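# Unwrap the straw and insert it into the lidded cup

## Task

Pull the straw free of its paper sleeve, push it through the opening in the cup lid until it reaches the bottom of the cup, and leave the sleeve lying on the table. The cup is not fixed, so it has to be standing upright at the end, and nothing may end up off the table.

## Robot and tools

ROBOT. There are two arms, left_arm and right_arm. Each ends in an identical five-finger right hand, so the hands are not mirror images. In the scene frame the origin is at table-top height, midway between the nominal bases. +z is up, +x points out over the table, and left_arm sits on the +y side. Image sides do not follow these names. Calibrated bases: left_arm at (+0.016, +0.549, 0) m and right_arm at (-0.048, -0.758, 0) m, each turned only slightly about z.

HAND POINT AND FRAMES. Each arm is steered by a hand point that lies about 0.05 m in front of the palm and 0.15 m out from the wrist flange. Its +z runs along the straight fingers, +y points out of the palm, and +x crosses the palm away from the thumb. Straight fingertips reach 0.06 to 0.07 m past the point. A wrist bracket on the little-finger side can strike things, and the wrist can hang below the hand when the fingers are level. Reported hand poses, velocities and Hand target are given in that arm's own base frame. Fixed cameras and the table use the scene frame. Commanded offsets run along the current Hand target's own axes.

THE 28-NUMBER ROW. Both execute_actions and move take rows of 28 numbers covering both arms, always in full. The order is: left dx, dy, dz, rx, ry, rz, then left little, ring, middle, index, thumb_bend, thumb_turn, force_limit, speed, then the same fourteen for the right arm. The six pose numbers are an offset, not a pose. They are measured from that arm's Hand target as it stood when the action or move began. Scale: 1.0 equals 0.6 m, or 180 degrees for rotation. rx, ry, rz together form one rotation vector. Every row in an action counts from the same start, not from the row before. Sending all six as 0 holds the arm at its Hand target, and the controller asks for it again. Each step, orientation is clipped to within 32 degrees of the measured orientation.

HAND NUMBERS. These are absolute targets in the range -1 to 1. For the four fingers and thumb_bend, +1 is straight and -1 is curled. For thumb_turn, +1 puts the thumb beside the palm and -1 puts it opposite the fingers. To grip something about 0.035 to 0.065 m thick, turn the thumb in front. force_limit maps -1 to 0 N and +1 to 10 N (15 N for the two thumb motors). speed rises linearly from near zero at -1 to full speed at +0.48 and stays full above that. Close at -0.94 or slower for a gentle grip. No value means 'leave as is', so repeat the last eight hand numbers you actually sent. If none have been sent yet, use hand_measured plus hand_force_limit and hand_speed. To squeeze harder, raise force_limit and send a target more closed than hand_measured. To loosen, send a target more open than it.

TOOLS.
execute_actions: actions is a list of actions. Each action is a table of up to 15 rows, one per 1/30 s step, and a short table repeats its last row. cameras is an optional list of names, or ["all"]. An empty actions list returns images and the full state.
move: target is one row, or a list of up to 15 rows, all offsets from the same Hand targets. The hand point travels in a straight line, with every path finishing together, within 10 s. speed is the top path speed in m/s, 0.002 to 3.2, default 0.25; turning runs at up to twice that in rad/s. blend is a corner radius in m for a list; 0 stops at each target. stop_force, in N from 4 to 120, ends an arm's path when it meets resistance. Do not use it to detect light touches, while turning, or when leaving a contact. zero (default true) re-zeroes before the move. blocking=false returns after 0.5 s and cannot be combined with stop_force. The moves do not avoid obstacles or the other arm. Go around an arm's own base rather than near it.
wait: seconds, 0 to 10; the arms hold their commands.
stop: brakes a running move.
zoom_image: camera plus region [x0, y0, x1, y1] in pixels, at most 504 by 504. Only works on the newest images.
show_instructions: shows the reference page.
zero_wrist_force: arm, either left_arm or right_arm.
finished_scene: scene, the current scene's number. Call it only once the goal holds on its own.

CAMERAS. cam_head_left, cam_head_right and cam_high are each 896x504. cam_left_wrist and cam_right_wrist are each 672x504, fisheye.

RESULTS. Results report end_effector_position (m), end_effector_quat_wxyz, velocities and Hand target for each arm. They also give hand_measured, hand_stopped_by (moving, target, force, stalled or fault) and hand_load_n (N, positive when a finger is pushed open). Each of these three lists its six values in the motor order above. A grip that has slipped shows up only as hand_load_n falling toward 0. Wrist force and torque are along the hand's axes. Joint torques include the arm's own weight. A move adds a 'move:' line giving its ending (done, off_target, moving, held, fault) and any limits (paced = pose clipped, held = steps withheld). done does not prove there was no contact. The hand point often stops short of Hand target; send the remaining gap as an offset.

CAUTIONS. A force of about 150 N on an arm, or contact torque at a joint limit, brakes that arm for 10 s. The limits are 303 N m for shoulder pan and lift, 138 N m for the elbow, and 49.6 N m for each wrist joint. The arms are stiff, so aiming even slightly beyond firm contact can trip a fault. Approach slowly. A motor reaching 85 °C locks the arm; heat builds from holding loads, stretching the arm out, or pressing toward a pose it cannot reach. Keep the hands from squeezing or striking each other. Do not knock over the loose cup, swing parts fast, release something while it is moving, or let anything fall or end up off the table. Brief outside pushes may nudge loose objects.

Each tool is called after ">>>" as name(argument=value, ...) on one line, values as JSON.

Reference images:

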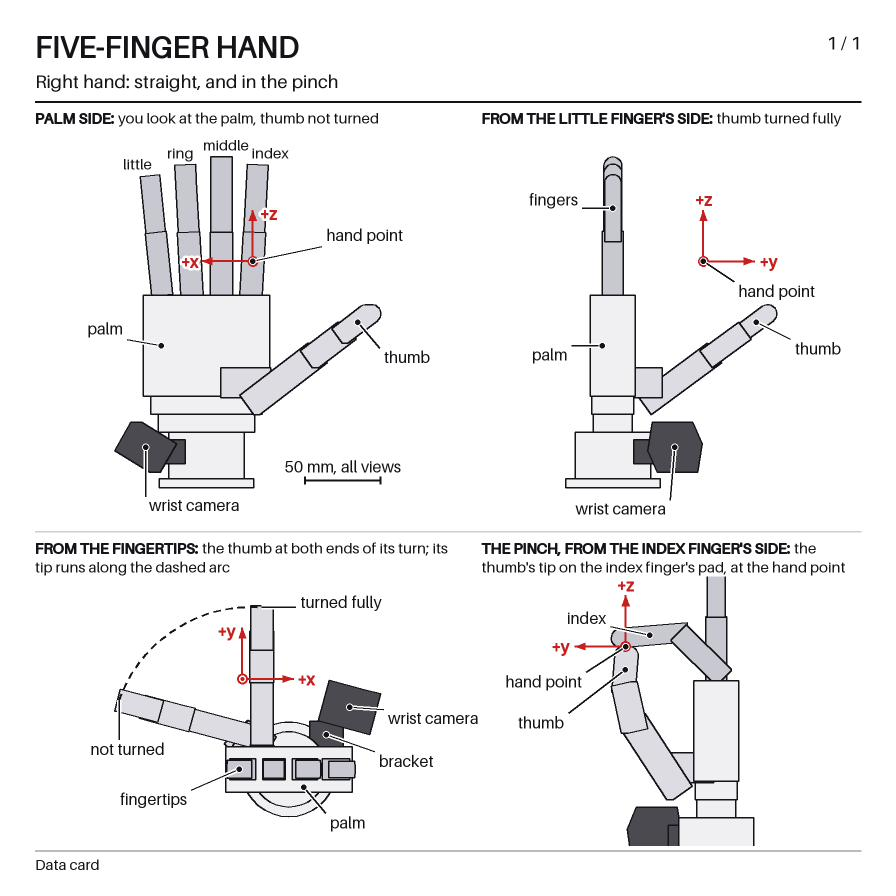

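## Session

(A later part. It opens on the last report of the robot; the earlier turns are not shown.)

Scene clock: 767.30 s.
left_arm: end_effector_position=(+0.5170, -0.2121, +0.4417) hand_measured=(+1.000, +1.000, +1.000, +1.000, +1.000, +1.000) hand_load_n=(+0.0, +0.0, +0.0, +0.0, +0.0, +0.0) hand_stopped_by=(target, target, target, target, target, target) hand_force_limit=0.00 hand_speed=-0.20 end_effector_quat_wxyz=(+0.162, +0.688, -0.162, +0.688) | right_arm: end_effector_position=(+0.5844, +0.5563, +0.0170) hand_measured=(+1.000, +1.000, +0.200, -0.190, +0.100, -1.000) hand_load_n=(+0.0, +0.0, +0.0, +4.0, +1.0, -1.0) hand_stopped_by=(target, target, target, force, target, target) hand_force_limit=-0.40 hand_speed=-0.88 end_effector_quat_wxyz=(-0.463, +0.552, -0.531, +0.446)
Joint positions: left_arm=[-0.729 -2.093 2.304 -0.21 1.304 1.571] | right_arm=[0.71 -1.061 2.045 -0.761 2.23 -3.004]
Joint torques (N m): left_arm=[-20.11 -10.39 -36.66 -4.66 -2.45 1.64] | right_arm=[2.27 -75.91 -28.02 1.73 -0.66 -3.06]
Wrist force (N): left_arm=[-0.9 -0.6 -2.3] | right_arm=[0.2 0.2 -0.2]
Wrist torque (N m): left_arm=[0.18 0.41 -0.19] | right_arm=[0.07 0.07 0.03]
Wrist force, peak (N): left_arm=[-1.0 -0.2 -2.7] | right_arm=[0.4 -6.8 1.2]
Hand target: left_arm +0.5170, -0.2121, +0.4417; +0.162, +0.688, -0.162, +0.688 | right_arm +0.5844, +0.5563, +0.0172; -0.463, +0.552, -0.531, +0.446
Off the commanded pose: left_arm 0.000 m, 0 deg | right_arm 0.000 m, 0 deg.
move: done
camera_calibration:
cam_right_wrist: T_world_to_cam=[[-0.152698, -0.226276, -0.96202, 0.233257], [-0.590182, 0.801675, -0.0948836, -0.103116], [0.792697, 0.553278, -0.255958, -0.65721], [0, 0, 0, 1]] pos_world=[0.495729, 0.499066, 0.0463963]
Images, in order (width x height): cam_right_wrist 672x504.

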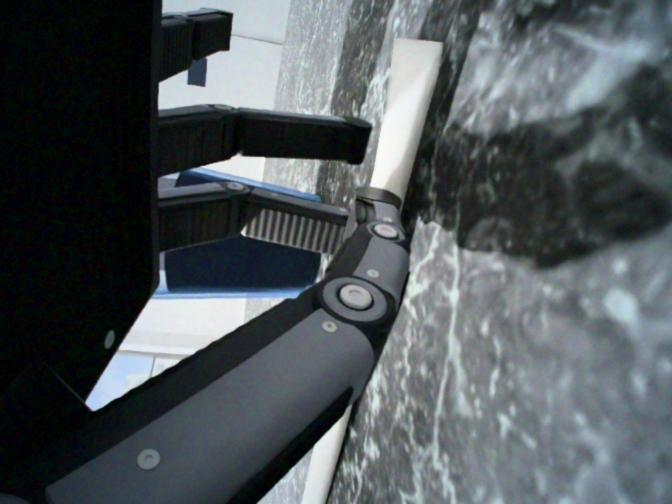

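>>> move(target=[[0,0,0,0,0,0,1,1,1,1,1,1,0,-0.2,0,-0.0328,-0.0058,0,0,0,1,1,0.2,-0.5,0.1,-1,-0.4,-0.88],[0,0,0,0,0,0,1,1,1,1,1,1,0,-0.2,0,-0.0328,-0.0058,0,0,0,1,1,-0.5,-0.5,0.1,-1,-0.4,-0.88]], speed=0.05, cameras=["cam_right_wrist","cam_left_wrist"])

>>> zoom_image(camera="cam_right_wrist", region=[280, 20, 500, 504])

Scene clock: 784.47 s.
left_arm: end_effector_position=(+0.5170, -0.2121, +0.4417) hand_measured=(+1.000, +1.000, +1.000, +1.000, +1.000, +1.000) hand_load_n=(+0.0, -0.5, +0.0, +0.0, +0.0, +0.0) hand_stopped_by=(target, target, target, target, target, target) hand_force_limit=0.00 hand_speed=-0.20 end_effector_quat_wxyz=(+0.162, +0.688, -0.162, +0.688) | right_arm: end_effector_position=(+0.5845, +0.5564, +0.0372) hand_measured=(+1.000, +1.000, -0.144, -0.190, +0.102, -1.000) hand_load_n=(+0.0, +0.0, +3.5, +3.0, +3.0, +1.0) hand_stopped_by=(target, target, force, force, target, target) hand_force_limit=-0.40 hand_speed=-0.88 end_effector_quat_wxyz=(-0.463, +0.552, -0.531, +0.446)
Joint positions: left_arm=[-0.729 -2.093 2.304 -0.21 1.304 1.571] | right_arm=[0.71 -1.092 2.041 -0.726 2.23 -3.004]
Joint torques (N m): left_arm=[-19.46 -10.5 -36.93 -4.49 -2.19 1.56] | right_arm=[1.86 -73.53 -28.79 1.8 2.32 -1.08]
Wrist force (N): left_arm=[-0.9 -0.4 -2.4] | right_arm=[0.4 0.2 -0.3]
Wrist torque (N m): left_arm=[0.21 0.43 -0.19] | right_arm=[0.12 0.04 0.06]
Wrist force, peak (N): left_arm=[-0.9 -0.5 -2.8] | right_arm=[0.4 0.7 -0.7]
Hand target: left_arm +0.5170, -0.2121, +0.4417; +0.162, +0.688, -0.162, +0.688 | right_arm +0.5845, +0.5564, +0.0372; -0.463, +0.552, -0.531, +0.446
Off the commanded pose: left_arm 0.000 m, 0 deg | right_arm 0.000 m, 0 deg.
move: done
camera_calibration:
cam_left_wrist: T_world_to_cam=[[-0.431624, -0.871806, 0.231635, -0.0633994], [-0.57545, 0.0683656, -0.814974, 0.664898], [0.694664, -0.485057, -0.531189, -0.112753], [0, 0, 0, 1]] pos_world=[0.433576, -0.15542, 0.496667]
cam_right_wrist: T_world_to_cam=[[-0.152724, -0.226276, -0.962016, 0.252718], [-0.590116, 0.801723, -0.0948898, -0.101196], [0.792741, 0.553209, -0.255972, -0.652105], [0, 0, 0, 1]] pos_world=[0.495829, 0.499065, 0.0665962]
Images, in order (width x height): cam_left_wrist 672x504, cam_right_wrist 672x504.

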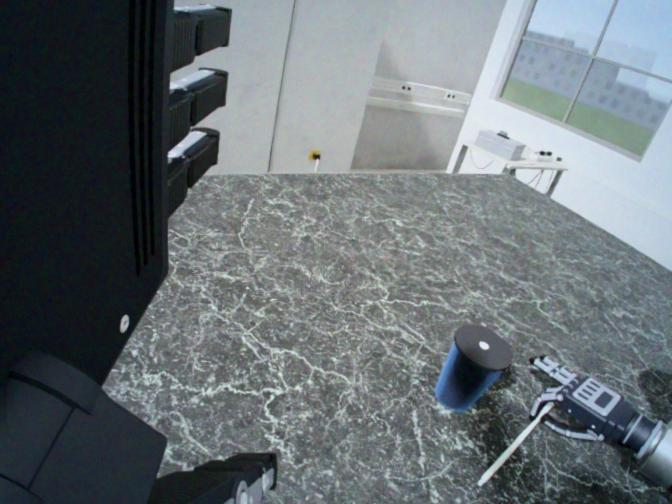

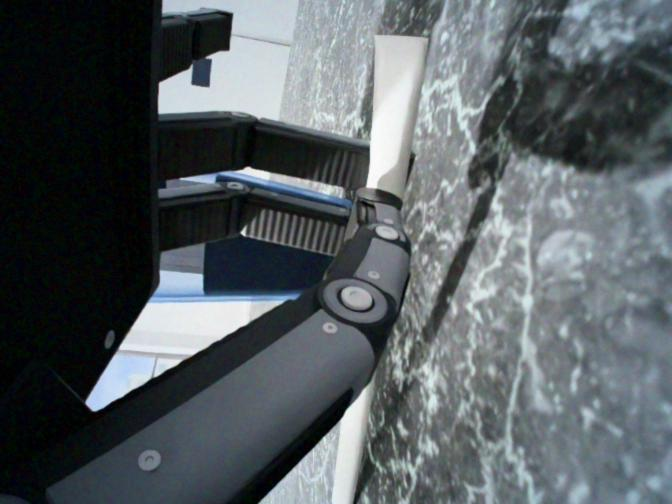

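Scaled by 1.041 from the camera's 672x504 image, which has a finer 960x720 frame.

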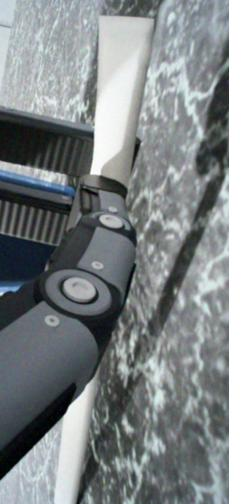

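>>> move(target=[[0,0,0,0,0,0,1,1,1,1,1,1,0,-0.2,0,-0.164,-0.029,0,0,0,1,1,-0.5,-0.5,0.1,-1,-0.4,-0.88],[0,0,0,0,0,0,1,1,1,1,1,1,0,-0.2,-0.1463,-0.4263,-0.1028,0.0437,-0.0437,0.4985,1,1,-0.5,-0.5,0.1,-1,-0.4,-0.88]], speed=0.3, blend=0.03, cameras=["all"])

Scene clock: 826.43 s.
left_arm: end_effector_position=(+0.5170, -0.2121, +0.4417) hand_measured=(+1.000, +1.000, +1.000, +1.000, +1.000, +1.000) hand_load_n=(+0.0, +0.0, +0.0, +0.0, +0.0, +0.0) hand_stopped_by=(target, target, target, target, target, target) hand_force_limit=0.00 hand_speed=-0.20 end_effector_quat_wxyz=(+0.162, +0.688, -0.162, +0.688) | right_arm: end_effector_position=(+0.5650, +0.6436, +0.2997) hand_measured=(+1.000, +1.000, -0.144, -0.192, +0.100, -1.000) hand_load_n=(+0.0, +0.0, +0.0, +0.0, +0.0, +0.0) hand_stopped_by=(target, target, force, force, target, target) hand_force_limit=-0.40 hand_speed=-0.88 end_effector_quat_wxyz=(+0.707, -0.014, +0.707, +0.013)
Joint positions: left_arm=[-0.729 -2.093 2.304 -0.21 1.304 1.571] | right_arm=[0.816 -1.254 1.967 -0.712 2.348 -1.572]
Joint torques (N m): left_arm=[-18.95 -10.53 -37.21 -4.53 -2.19 1.51] | right_arm=[7.91 -47.89 -36.27 0.71 3.21 3.07]
Wrist force (N): left_arm=[-0.9 -0.5 -2.2] | right_arm=[1.2 -0.2 -1.0]
Wrist torque (N m): left_arm=[0.20 0.39 -0.18] | right_arm=[0.07 0.00 -0.18]
Wrist force, peak (N): left_arm=[-1.4 -0.4 -2.5] | right_arm=[0.2 2.1 -0.2]
Hand target: left_arm +0.5170, -0.2121, +0.4417; +0.162, +0.688, -0.162, +0.688 | right_arm +0.5650, +0.6436, +0.2997; +0.707, -0.014, +0.707, +0.013
Off the commanded pose: left_arm 0.000 m, 0 deg | right_arm 0.000 m, 0 deg.
move: done
camera_calibration:
cam_left_wrist: T_world_to_cam=[[-0.431624, -0.871806, 0.231635, -0.0633994], [-0.57545, 0.0683656, -0.814974, 0.664898], [0.694664, -0.485057, -0.531189, -0.112753], [0, 0, 0, 1]] pos_world=[0.433576, -0.15542, 0.496667]
cam_right_wrist: T_world_to_cam=[[-0.0285882, 0.974885, -0.220868, -0.54327], [-0.540462, 0.170801, 0.82385, -0.0550852], [0.840883, 0.142923, 0.522005, -0.614012], [0, 0, 0, 1]] pos_world=[0.471009, 0.62679, 0.245908]

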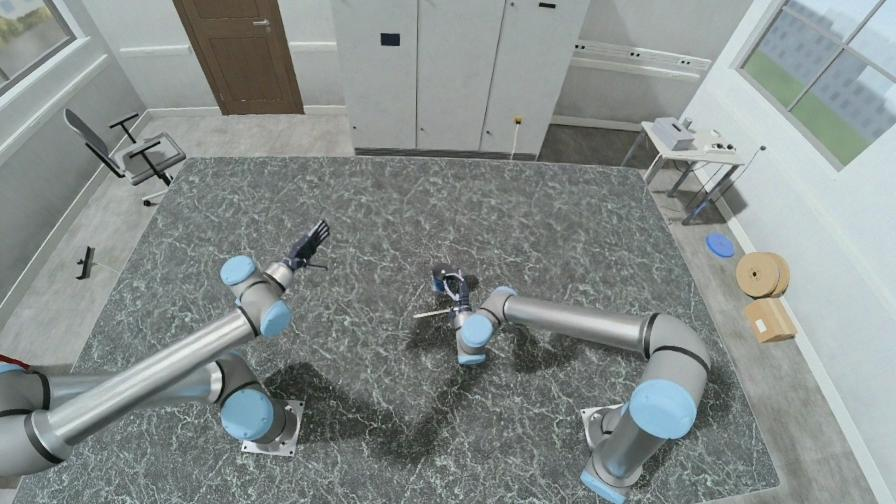

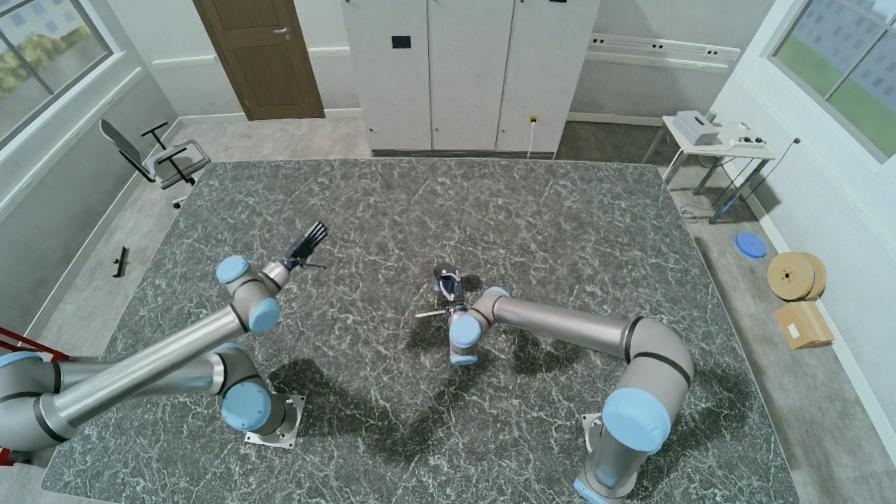

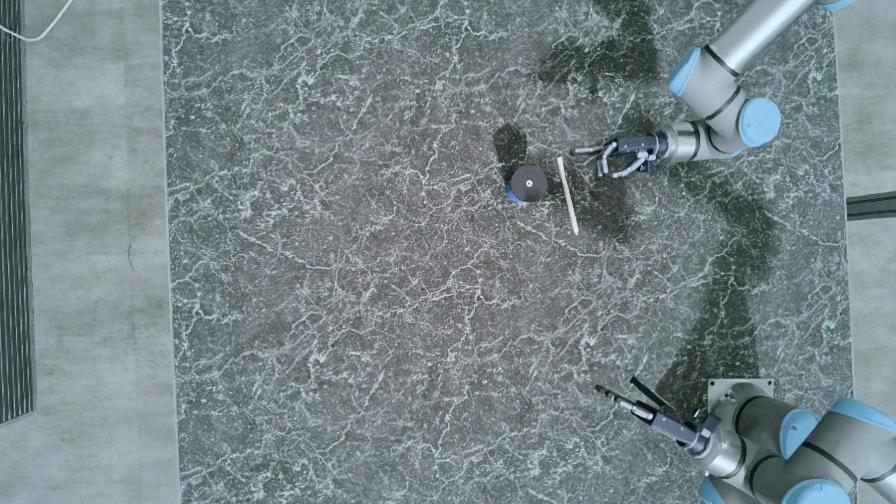

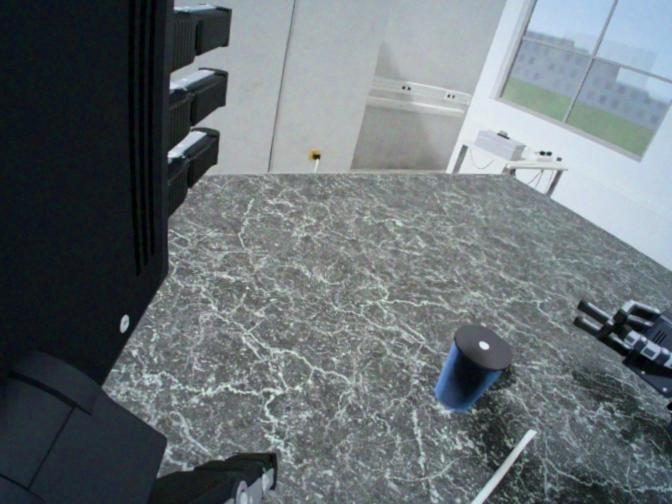

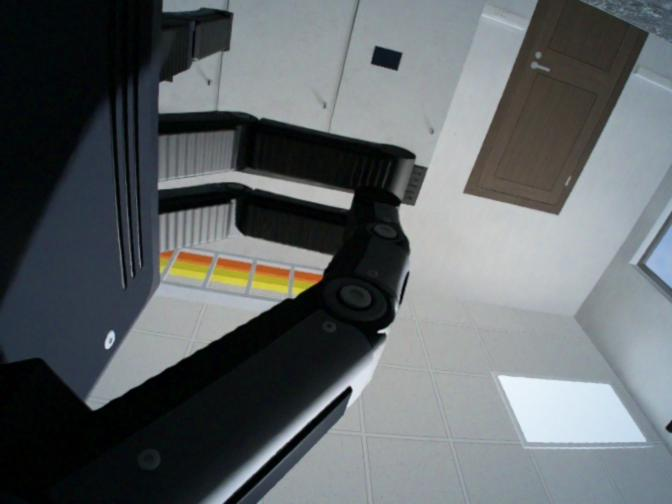

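>>> zoom_image(camera="cam_high", region=[490, 130, 670, 260])

Scaled by 2.800 from the camera's 896x504 image, which has a finer 1280x720 frame.

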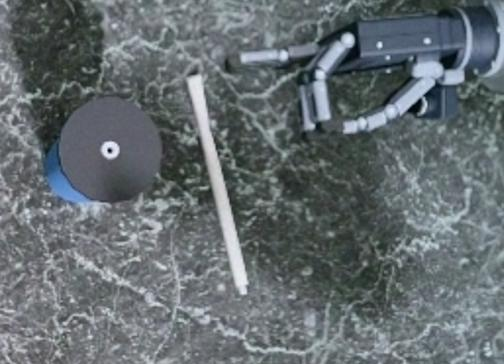

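>>> move(target=[0,0,0,0,0,0,1,1,1,1,1,1,0,-0.2,0.3995,-0.0112,-0.0131,-0.0771,0.0072,-0.5456,-1,-1,0.15,0.15,0.27,-1,-0.4,-0.3], speed=0.35, cameras=["cam_right_wrist","cam_high"])

Scene clock: 955.57 s.
left_arm: end_effector_position=(+0.5170, -0.2121, +0.4417) hand_measured=(+1.000, +1.000, +1.000, +1.000, +1.000, +1.000) hand_load_n=(+0.0, +0.0, +0.0, +0.0, +0.0, +0.0) hand_stopped_by=(target, target, target, target, target, target) hand_force_limit=0.00 hand_speed=-0.20 end_effector_quat_wxyz=(+0.162, +0.688, -0.162, +0.688) | right_arm: end_effector_position=(+0.5573, +0.6364, +0.0601) hand_measured=(-1.000, -1.000, +0.150, +0.150, +0.270, -1.000) hand_load_n=(+0.0, +0.0, +0.0, -0.5, +0.0, +0.0) hand_stopped_by=(target, target, target, target, target, target) hand_force_limit=-0.40 hand_speed=-0.30 end_effector_quat_wxyz=(-0.460, +0.618, -0.454, +0.449)
Joint positions: left_arm=[-0.729 -2.093 2.304 -0.21 1.304 1.571] | right_arm=[0.802 -1.086 1.954 -0.651 2.198 -3.153]
Joint torques (N m): left_arm=[-18.83 -10.89 -36.85 -4.67 -2.04 1.7] | right_arm=[6.42 -51.69 -31.06 1.92 3.86 -3.14]
Wrist force (N): left_arm=[-0.8 -0.7 -2.0] | right_arm=[0.5 0.8 -0.5]
Wrist torque (N m): left_arm=[0.15 0.39 -0.19] | right_arm=[0.18 0.02 0.12]
Wrist force, peak (N): left_arm=[-0.8 -0.3 -2.8] | right_arm=[1.2 -0.3 -1.3]
Hand target: left_arm +0.5170, -0.2121, +0.4417; +0.162, +0.688, -0.162, +0.688 | right_arm +0.5573, +0.6364, +0.0600; -0.460, +0.618, -0.453, +0.449
Off the commanded pose: left_arm 0.000 m, 0 deg | right_arm 0.000 m, 0 deg.
move: done
camera_calibration:
cam_right_wrist: T_world_to_cam=[[-0.0943118, -0.374102, -0.92258, 0.347873], [-0.699415, 0.684381, -0.206015, -0.0369342], [0.708466, 0.625836, -0.326198, -0.663936], [0, 0, 0, 1]] pos_world=[0.477352, 0.570932, 0.0967573]
Images, in order (width x height): cam_high 896x504, cam_right_wrist 672x504.

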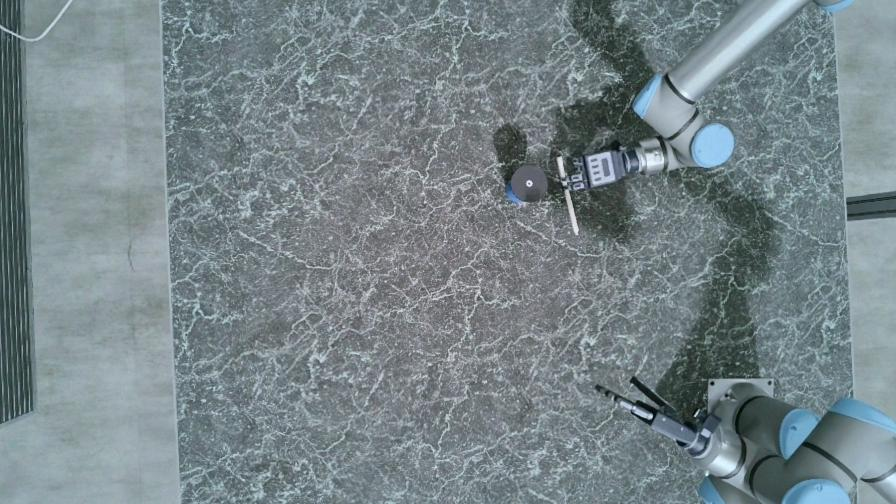

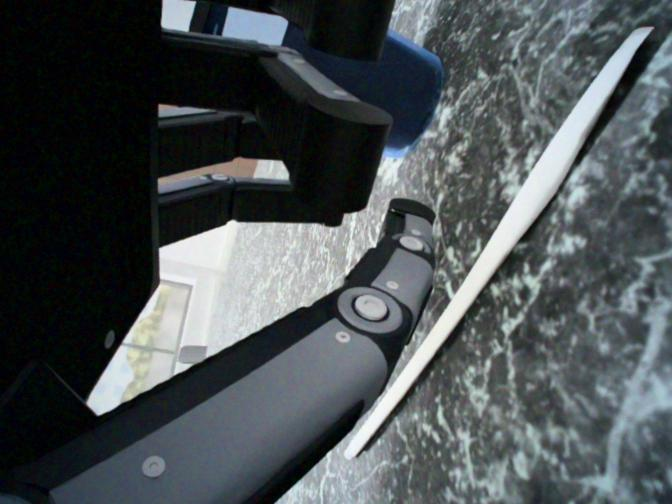

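>>> move(target=[[0,0,0,0,0,0,1,1,1,1,1,1,0,-0.2,-0.0087,0.0618,0.011,0,0,0,-1,-1,0.15,0.15,0.27,-1,-0.4,-0.3],[0,0,0,0,0,0,1,1,1,1,1,1,0,-0.2,-0.0123,0.0878,0.0156,0,0,0,-1,-1,0.15,0.15,0.27,-1,-0.4,-0.3]], speed=[0.1, 0.012], stop_force=4, cameras=["cam_right_wrist"])

>>> zoom_image(camera="cam_right_wrist", region=[280, 20, 560, 504])

Scene clock: 983.17 s.
left_arm: end_effector_position=(+0.5170, -0.2121, +0.4417) hand_measured=(+1.000, +1.000, +1.000, +1.000, +1.000, +1.000) hand_load_n=(+0.0, +0.0, +0.0, +0.0, +0.0, +0.0) hand_stopped_by=(target, target, target, target, target, target) hand_force_limit=0.00 hand_speed=-0.20 end_effector_quat_wxyz=(+0.162, +0.688, -0.162, +0.688) | right_arm: end_effector_position=(+0.5572, +0.6363, +0.0150) hand_measured=(-1.000, -1.000, +0.150, +0.150, +0.268, -1.000) hand_load_n=(+0.0, +0.0, +0.0, +0.0, -2.5, -1.0) hand_stopped_by=(target, target, target, target, target, target) hand_force_limit=-0.40 hand_speed=-0.30 end_effector_quat_wxyz=(-0.460, +0.618, -0.453, +0.449)
Joint positions: left_arm=[-0.729 -2.093 2.304 -0.21 1.304 1.571] | right_arm=[0.802 -1.023 1.965 -0.725 2.198 -3.153]
Joint torques (N m): left_arm=[-20.28 -9.84 -36.9 -4.37 -1.96 1.61] | right_arm=[-2.26 -75.37 -28.05 2.27 2.02 -2.39]
Wrist force (N): left_arm=[-0.9 -0.1 -2.3] | right_arm=[0.9 -2.2 -2.2]
Wrist torque (N m): left_arm=[0.26 0.41 -0.17] | right_arm=[0.12 0.08 0.08]
Wrist force, peak (N): left_arm=[-1.2 -0.4 -2.8] | right_arm=[1.4 -7.4 -5.9]
Hand target: left_arm +0.5170, -0.2121, +0.4417; +0.162, +0.688, -0.162, +0.688 | right_arm +0.5572, +0.6363, +0.0150; -0.460, +0.618, -0.454, +0.449 (not the last commanded pose)
Off the commanded pose: left_arm 0.000 m, 0 deg | right_arm 0.009 m, 0 deg.
move: contact (right_arm); path passed 1 of 2 targets
camera_calibration:
cam_right_wrist: T_world_to_cam=[[-0.094224, -0.374433, -0.922454, 0.306395], [-0.699472, 0.684239, -0.206292, -0.0461728], [0.708421, 0.625793, -0.326377, -0.678521], [0, 0, 0, 1]] pos_world=[0.477252, 0.570931, 0.0516564]
Images, in order (width x height): cam_right_wrist 672x504.

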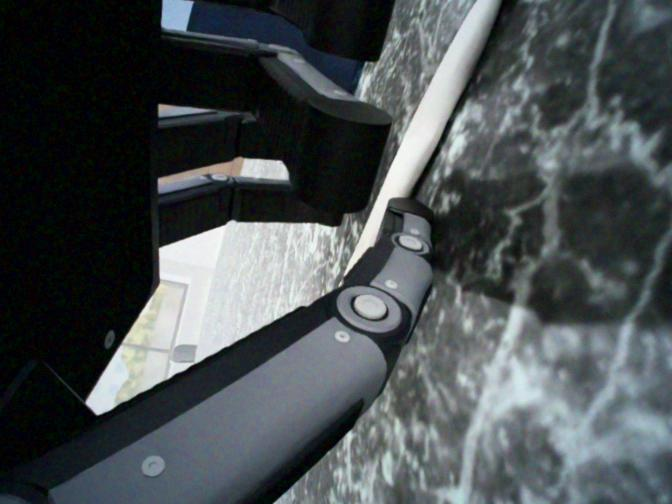

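Scaled by 1.041 from the camera's 672x504 image, which has a finer 960x720 frame.

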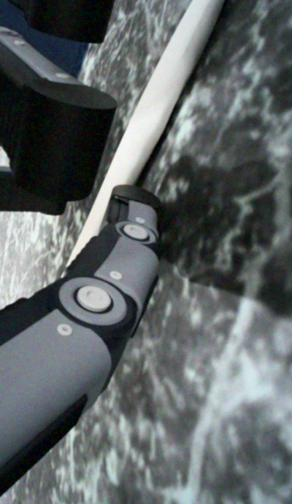

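>>> move(target=[0,0,0,0,0,0,1,1,1,1,1,1,0,-0.2,-0.0008,0.0057,0.001,0,0,0,-1,-1,0.1,0.1,0.23,-1,-0.4,-0.3], speed=0.012, stop_force=4, cameras=[])

>>> move(target=[0,0,0,0,0,0,1,1,1,1,1,1,0,-0.2,0,0,0,0,0,0,-1,-1,-0.7,-0.7,0.23,-1,-0.1,-0.9], speed=0.03, cameras=["cam_right_wrist"])

>>> zoom_image(camera="cam_right_wrist", region=[280, 20, 560, 504])

Scene clock: 1005.57 s.
left_arm: end_effector_position=(+0.5170, -0.2121, +0.4417) hand_measured=(+1.000, +1.000, +1.000, +1.000, +1.000, +1.000) hand_load_n=(+0.0, +0.0, +0.0, +0.0, +0.0, +0.0) hand_stopped_by=(target, target, target, target, target, target) hand_force_limit=0.00 hand_speed=-0.20 end_effector_quat_wxyz=(+0.162, +0.688, -0.162, +0.688) | right_arm: end_effector_position=(+0.5573, +0.6364, +0.0128) hand_measured=(-1.000, -1.000, +0.100, +0.100, +0.228, -1.000) hand_load_n=(+0.0, +0.0, +0.0, +0.0, -4.0, -1.0) hand_stopped_by=(target, target, target, target, target, target) hand_force_limit=-0.40 hand_speed=-0.30 end_effector_quat_wxyz=(-0.460, +0.618, -0.454, +0.449)
Joint positions: left_arm=[-0.729 -2.093 2.304 -0.21 1.304 1.571] | right_arm=[0.802 -1.02 1.966 -0.729 2.198 -3.153]
Joint torques (N m): left_arm=[-19.13 -9.07 -38.03 -4.65 -1.84 1.48] | right_arm=[-2.27 -73.14 -27.03 2.48 2.35 0.05]
Wrist force (N): left_arm=[-0.7 -0.1 -2.4] | right_arm=[1.3 -6.1 -4.9]
Wrist torque (N m): left_arm=[0.26 0.40 -0.17] | right_arm=[0.05 0.12 0.05]
Wrist force, peak (N): left_arm=[-1.2 -0.3 -3.0] | right_arm=[1.4 -8.5 -7.1]
Hand target: left_arm +0.5170, -0.2121, +0.4417; +0.162, +0.688, -0.162, +0.688 | right_arm +0.5573, +0.6364, +0.0128; -0.460, +0.618, -0.454, +0.449 (not the last commanded pose)
Off the commanded pose: left_arm 0.000 m, 0 deg | right_arm 0.001 m, 0 deg.
move: contact (right_arm)
No camera images: "cameras" was empty.

Scene clock: 1007.00 s.
left_arm: end_effector_position=(+0.5170, -0.2121, +0.4417) hand_measured=(+1.000, +1.000, +1.000, +1.000, +1.000, +1.000) hand_load_n=(+0.0, +0.0, +0.0, +0.0, +0.0, +0.0) hand_stopped_by=(target, target, target, target, target, target) hand_force_limit=0.00 hand_speed=-0.20 end_effector_quat_wxyz=(+0.162, +0.688, -0.162, +0.688) | right_arm: end_effector_position=(+0.5573, +0.6364, +0.0129) hand_measured=(-1.000, -1.000, -0.074, -0.224, +0.228, -1.000) hand_load_n=(+0.0, +0.0, +4.0, +6.0, -2.0, -2.0) hand_stopped_by=(target, target, force, force, target, target) hand_force_limit=-0.10 hand_speed=-0.90 end_effector_quat_wxyz=(-0.460, +0.618, -0.454, +0.449)
Joint positions: left_arm=[-0.729 -2.093 2.304 -0.21 1.304 1.571] | right_arm=[0.802 -1.02 1.966 -0.729 2.198 -3.153]
Joint torques (N m): left_arm=[-19.33 -10.03 -37.39 -4.17 -1.9 1.53] | right_arm=[-1.09 -57.79 -11.8 2.08 2.42 0.16]
Wrist force (N): left_arm=[-1.1 -0.2 -2.0] | right_arm=[1.0 -13.3 -1.8]
Wrist torque (N m): left_arm=[0.23 0.43 -0.19] | right_arm=[0.17 0.11 -0.04]
Wrist force, peak (N): left_arm=[-1.1 -0.4 -2.6] | right_arm=[1.1 -14.4 -1.4]
Hand target: left_arm +0.5170, -0.2121, +0.4417; +0.162, +0.688, -0.162, +0.688 | right_arm +0.5573, +0.6364, +0.0128; -0.460, +0.618, -0.454, +0.449
Off the commanded pose: left_arm 0.000 m, 0 deg | right_arm 0.000 m, 0 deg.
move: done
camera_calibration:
cam_right_wrist: T_world_to_cam=[[-0.0940211, -0.374254, -0.922547, 0.304274], [-0.699378, 0.684321, -0.206335, -0.0466253], [0.708541, 0.62581, -0.326086, -0.679358], [0, 0, 0, 1]] pos_world=[0.477352, 0.570932, 0.0495572]
Images, in order (width x height): cam_right_wrist 672x504.

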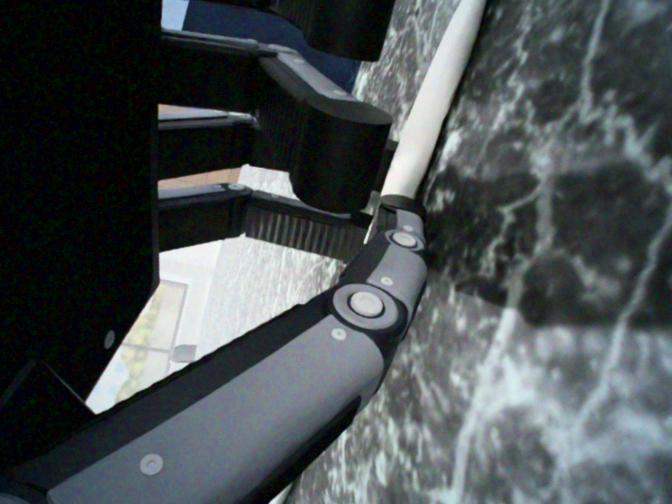

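Scaled by 1.041 from the camera's 672x504 image, which has a finer 960x720 frame.

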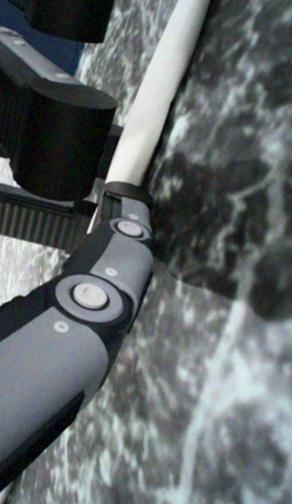

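>>> move(target=[[0,0,0,0,0,0,1,1,1,1,1,1,0,-0.2,0.0005,-0.004,-0.0007,0,0,0,-1,-1,-0.7,-0.7,0.23,-1,-0.1,-0.9],[0,0,0,0,0,0,1,1,1,1,1,1,0,-0.2,0.0005,-0.004,-0.0007,0,0,0,-1,-1,-0.72,-0.72,0.23,-1,-0.1,-0.9]], speed=0.02, cameras=["cam_right_wrist"])

>>> zoom_image(camera="cam_right_wrist", region=[280, 20, 560, 504])

Scene clock: 1022.50 s.
left_arm: end_effector_position=(+0.5170, -0.2121, +0.4417) hand_measured=(+1.000, +1.000, +1.000, +1.000, +1.000, +1.000) hand_load_n=(+0.0, +0.0, +0.0, +0.0, +0.0, -0.5) hand_stopped_by=(target, target, target, target, target, target) hand_force_limit=0.00 hand_speed=-0.20 end_effector_quat_wxyz=(+0.162, +0.688, -0.162, +0.688) | right_arm: end_effector_position=(+0.5573, +0.6364, +0.0153) hand_measured=(-1.000, -1.000, -0.176, -0.230, +0.232, -1.000) hand_load_n=(+0.0, +0.0, +4.5, +5.5, +5.5, +1.0) hand_stopped_by=(target, target, force, force, target, target) hand_force_limit=-0.10 hand_speed=-0.90 end_effector_quat_wxyz=(-0.460, +0.618, -0.453, +0.449)
Joint positions: left_arm=[-0.729 -2.093 2.304 -0.21 1.304 1.571] | right_arm=[0.802 -1.023 1.965 -0.725 2.198 -3.153]
Joint torques (N m): left_arm=[-18.68 -10.38 -37.78 -4.49 -1.47 1.87] | right_arm=[6.32 -78.56 -29.12 1.69 3.69 1.11]
Wrist force (N): left_arm=[-0.9 -0.3 -2.3] | right_arm=[0.3 0.6 -0.9]
Wrist torque (N m): left_arm=[0.23 0.41 -0.17] | right_arm=[0.17 0.10 0.12]
Wrist force, peak (N): left_arm=[-0.9 -0.1 -2.7] | right_arm=[1.0 -14.7 -1.9]
Hand target: left_arm +0.5170, -0.2121, +0.4417; +0.162, +0.688, -0.162, +0.688 | right_arm +0.5573, +0.6364, +0.0153; -0.460, +0.618, -0.454, +0.449
Off the commanded pose: left_arm 0.000 m, 0 deg | right_arm 0.000 m, 0 deg.
move: done
camera_calibration:
cam_right_wrist: T_world_to_cam=[[-0.0940867, -0.374312, -0.922517, 0.306588], [-0.699393, 0.684308, -0.206328, -0.0461845], [0.708517, 0.62579, -0.326176, -0.678611], [0, 0, 0, 1]] pos_world=[0.477352, 0.571031, 0.051957]
Images, in order (width x height): cam_right_wrist 672x504.

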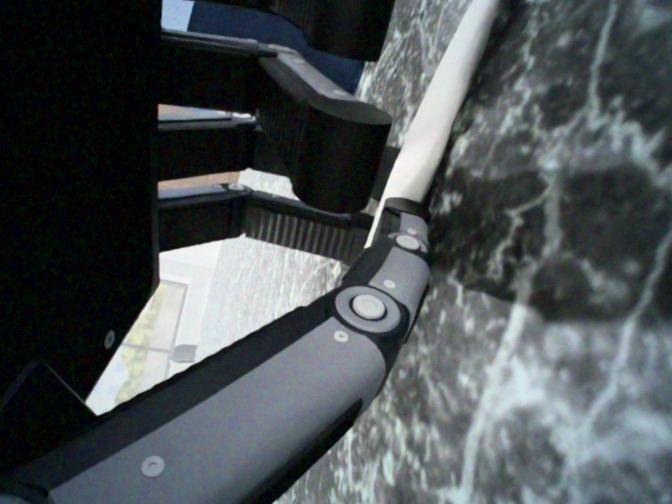

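Scaled by 1.041 from the camera's 672x504 image, which has a finer 960x720 frame.

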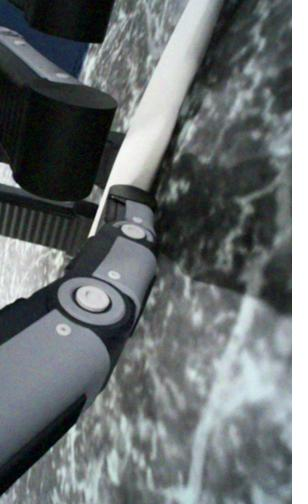

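>>> move(target=[0,0,0,0,0,0,1,1,1,1,1,1,0,-0.2,0.0114,-0.0813,-0.0145,0,0,0,-1,-1,-0.72,-0.72,0.23,-1,-0.1,-0.9], speed=0.08, cameras=["cam_right_wrist","cam_left_wrist","cam_high"])

>>> zoom_image(camera="cam_high", region=[490, 130, 670, 260])

Scene clock: 1037.80 s.
left_arm: end_effector_position=(+0.5170, -0.2121, +0.4417) hand_measured=(+1.000, +1.000, +1.000, +1.000, +1.000, +1.000) hand_load_n=(+0.0, +0.0, -0.5, +0.0, +0.0, +0.0) hand_stopped_by=(target, target, target, target, target, target) hand_force_limit=0.00 hand_speed=-0.20 end_effector_quat_wxyz=(+0.162, +0.688, -0.162, +0.688) | right_arm: end_effector_position=(+0.5573, +0.6364, +0.0651) hand_measured=(-1.000, -1.000, -0.176, -0.230, +0.232, -1.000) hand_load_n=(+0.0, +0.0, +4.5, +5.5, +5.5, +1.0) hand_stopped_by=(target, target, force, force, target, target) hand_force_limit=-0.10 hand_speed=-0.90 end_effector_quat_wxyz=(-0.460, +0.618, -0.453, +0.449)
Joint positions: left_arm=[-0.729 -2.093 2.304 -0.21 1.304 1.571] | right_arm=[0.802 -1.092 1.952 -0.643 2.198 -3.154]
Joint torques (N m): left_arm=[-18.31 -10.6 -37.57 -4.21 -1.67 1.51] | right_arm=[5.11 -77.95 -31.68 1.75 3.77 1.89]
Wrist force (N): left_arm=[-1.0 -0.2 -2.6] | right_arm=[0.1 0.4 -0.5]
Wrist torque (N m): left_arm=[0.26 0.44 -0.18] | right_arm=[0.11 0.07 0.07]
Wrist force, peak (N): left_arm=[-0.8 -0.6 -2.9] | right_arm=[0.1 1.1 -1.0]
Hand target: left_arm +0.5170, -0.2121, +0.4417; +0.162, +0.688, -0.162, +0.688 | right_arm +0.5573, +0.6365, +0.0653; -0.460, +0.618, -0.454, +0.449
Off the commanded pose: left_arm 0.000 m, 0 deg | right_arm 0.000 m, 0 deg.
move: done
camera_calibration:
cam_left_wrist: T_world_to_cam=[[-0.431624, -0.871806, 0.231635, -0.0633994], [-0.57545, 0.0683656, -0.814974, 0.664898], [0.694664, -0.485057, -0.531189, -0.112753], [0, 0, 0, 1]] pos_world=[0.433576, -0.15542, 0.496667]
cam_right_wrist: T_world_to_cam=[[-0.094094, -0.374439, -0.922465, 0.352599], [-0.699465, 0.684218, -0.206384, -0.0358176], [0.708445, 0.625813, -0.326288, -0.662335], [0, 0, 0, 1]] pos_world=[0.477352, 0.571031, 0.101757]
Images, in order (width x height): cam_high 896x504, cam_left_wrist 672x504, cam_right_wrist 672x504.

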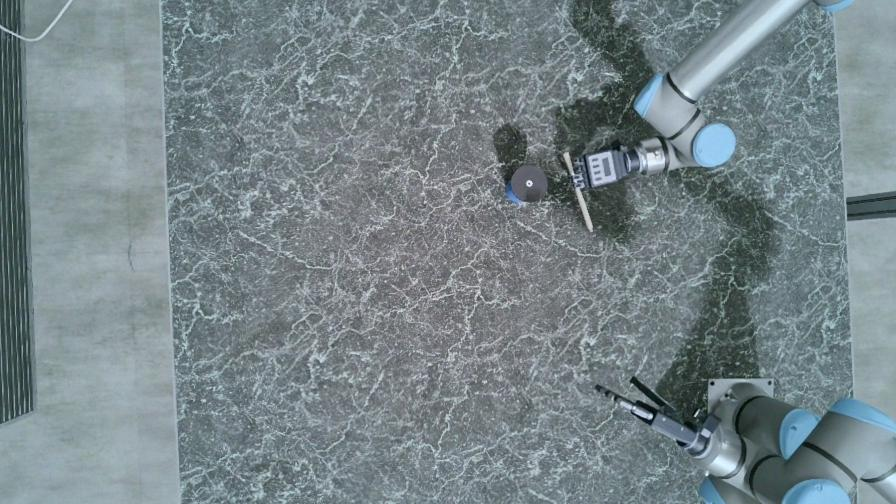

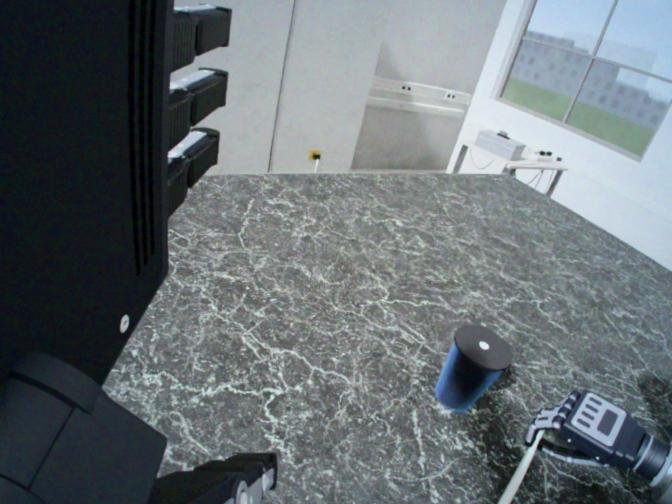

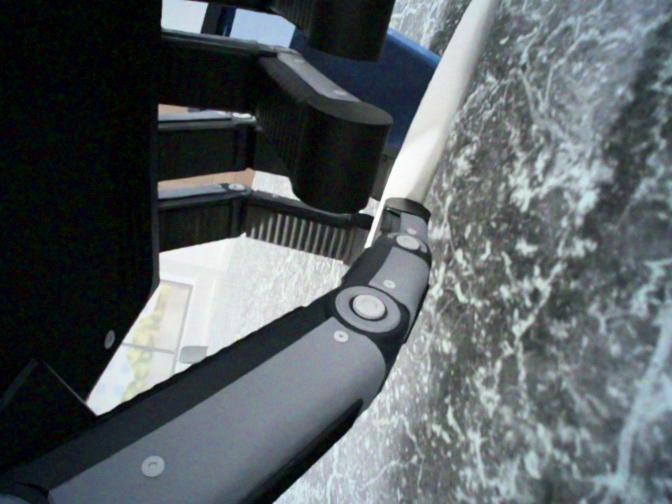

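Scaled by 2.800 from the camera's 896x504 image, which has a finer 1280x720 frame.

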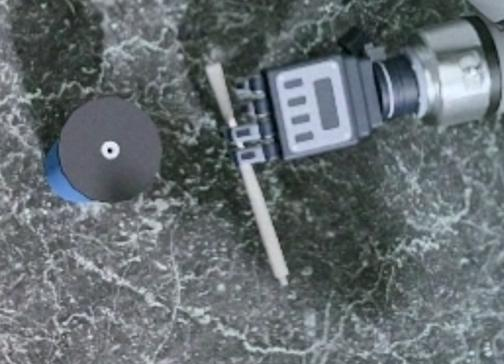

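>>> move(target=[[0,0,0,0,0,0,1,1,1,1,1,1,0,-0.2,0.0274,-0.195,-0.0347,0,0,0,-1,-1,-0.72,-0.72,0.23,-1,-0.1,-0.9],[0,0,0,0,0,0,1,1,1,1,1,1,0,-0.2,0.04,-0.3533,-0.048,0.0223,-0.0199,0.504,-1,-1,-0.72,-0.72,0.23,-1,-0.1,-0.9]], speed=0.16, blend=0.02, cameras=["all"])

Scene clock: 1084.13 s.
left_arm: end_effector_position=(+0.5170, -0.2121, +0.4417) hand_measured=(+1.000, +1.000, +1.000, +1.000, +1.000, +1.000) hand_load_n=(+0.0, +0.0, +0.0, +0.0, +0.0, +0.5) hand_stopped_by=(target, target, target, target, target, target) hand_force_limit=0.00 hand_speed=-0.20 end_effector_quat_wxyz=(+0.162, +0.688, -0.162, +0.688) | right_arm: end_effector_position=(+0.5650, +0.6437, +0.2803) hand_measured=(-1.000, -1.000, -0.176, -0.230, +0.232, -1.000) hand_load_n=(+0.0, +0.0, +4.0, +5.5, +5.5, +0.5) hand_stopped_by=(target, target, force, force, target, target) hand_force_limit=-0.10 hand_speed=-0.90 end_effector_quat_wxyz=(+0.674, -0.109, +0.730, +0.015)
Joint positions: left_arm=[-0.729 -2.093 2.304 -0.21 1.304 1.571] | right_arm=[0.759 -1.289 1.989 -0.591 2.157 -1.636]
Joint torques (N m): left_arm=[-19.4 -10.26 -37.74 -4.39 -1.2 1.63] | right_arm=[7.44 -44.85 -36.87 -1.21 3.73 2.89]
Wrist force (N): left_arm=[-1.0 -0.3 -2.4] | right_arm=[0.8 0.0 -0.9]
Wrist torque (N m): left_arm=[0.24 0.42 -0.18] | right_arm=[0.12 0.06 -0.24]
Wrist force, peak (N): left_arm=[-0.9 -0.3 -2.8] | right_arm=[0.1 1.6 -0.2]
Hand target: left_arm +0.5170, -0.2121, +0.4417; +0.162, +0.688, -0.162, +0.688 | right_arm +0.5649, +0.6437, +0.2803; +0.674, -0.109, +0.730, +0.015
Off the commanded pose: left_arm 0.000 m, 0 deg | right_arm 0.000 m, 0 deg.
move: done
camera_calibration:
cam_left_wrist: T_world_to_cam=[[-0.431624, -0.871806, 0.231635, -0.0633994], [-0.57545, 0.0683656, -0.814974, 0.664898], [0.694664, -0.485057, -0.531189, -0.112753], [0, 0, 0, 1]] pos_world=[0.433576, -0.15542, 0.496667]
cam_right_wrist: T_world_to_cam=[[-0.180728, 0.922871, -0.340069, -0.394793], [-0.502685, 0.210517, 0.838445, -0.0901121], [0.845367, 0.322478, 0.425867, -0.695008], [0, 0, 0, 1]] pos_world=[0.470889, 0.607438, 0.237278]

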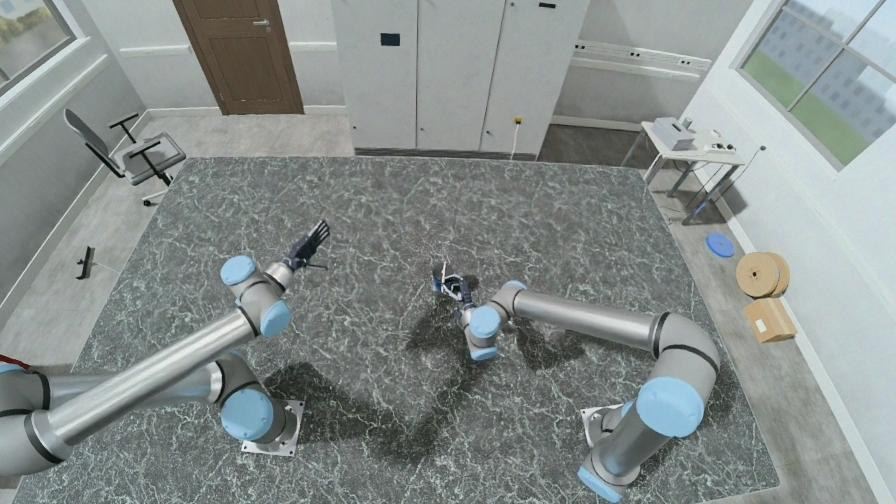

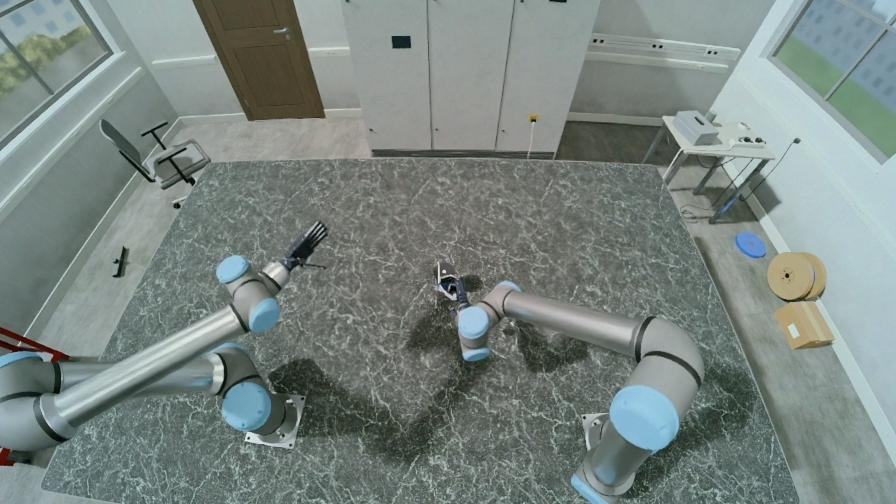

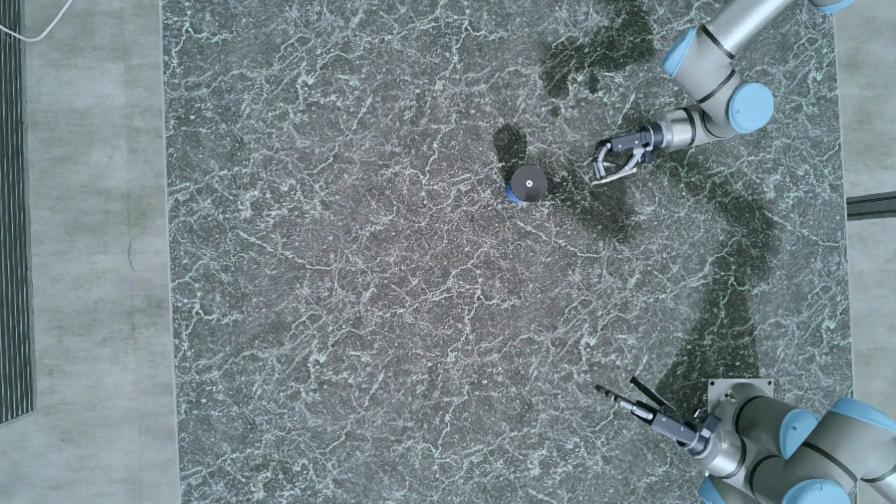

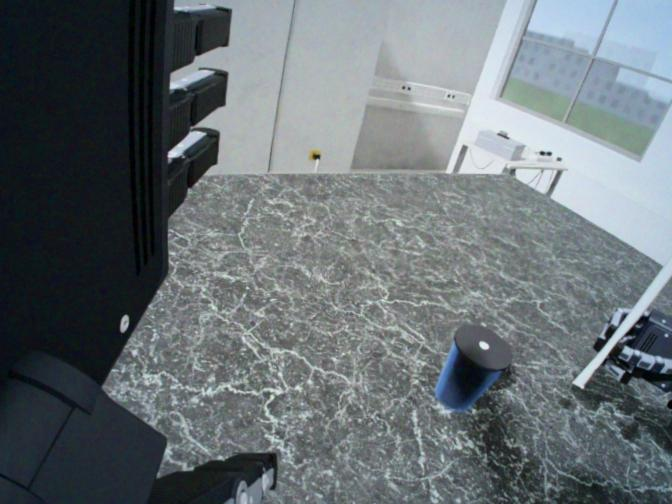

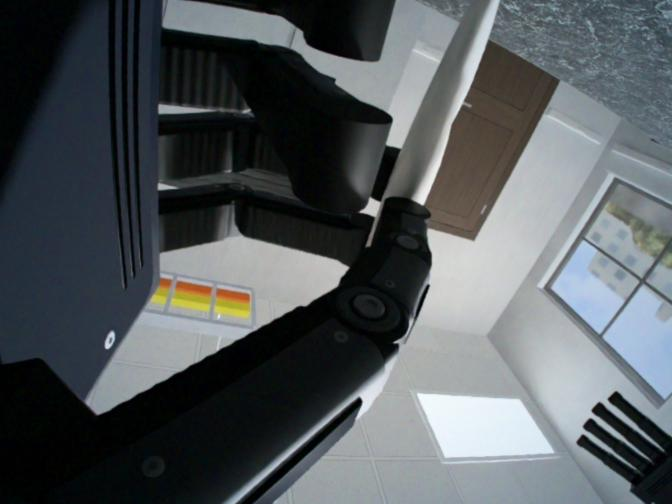

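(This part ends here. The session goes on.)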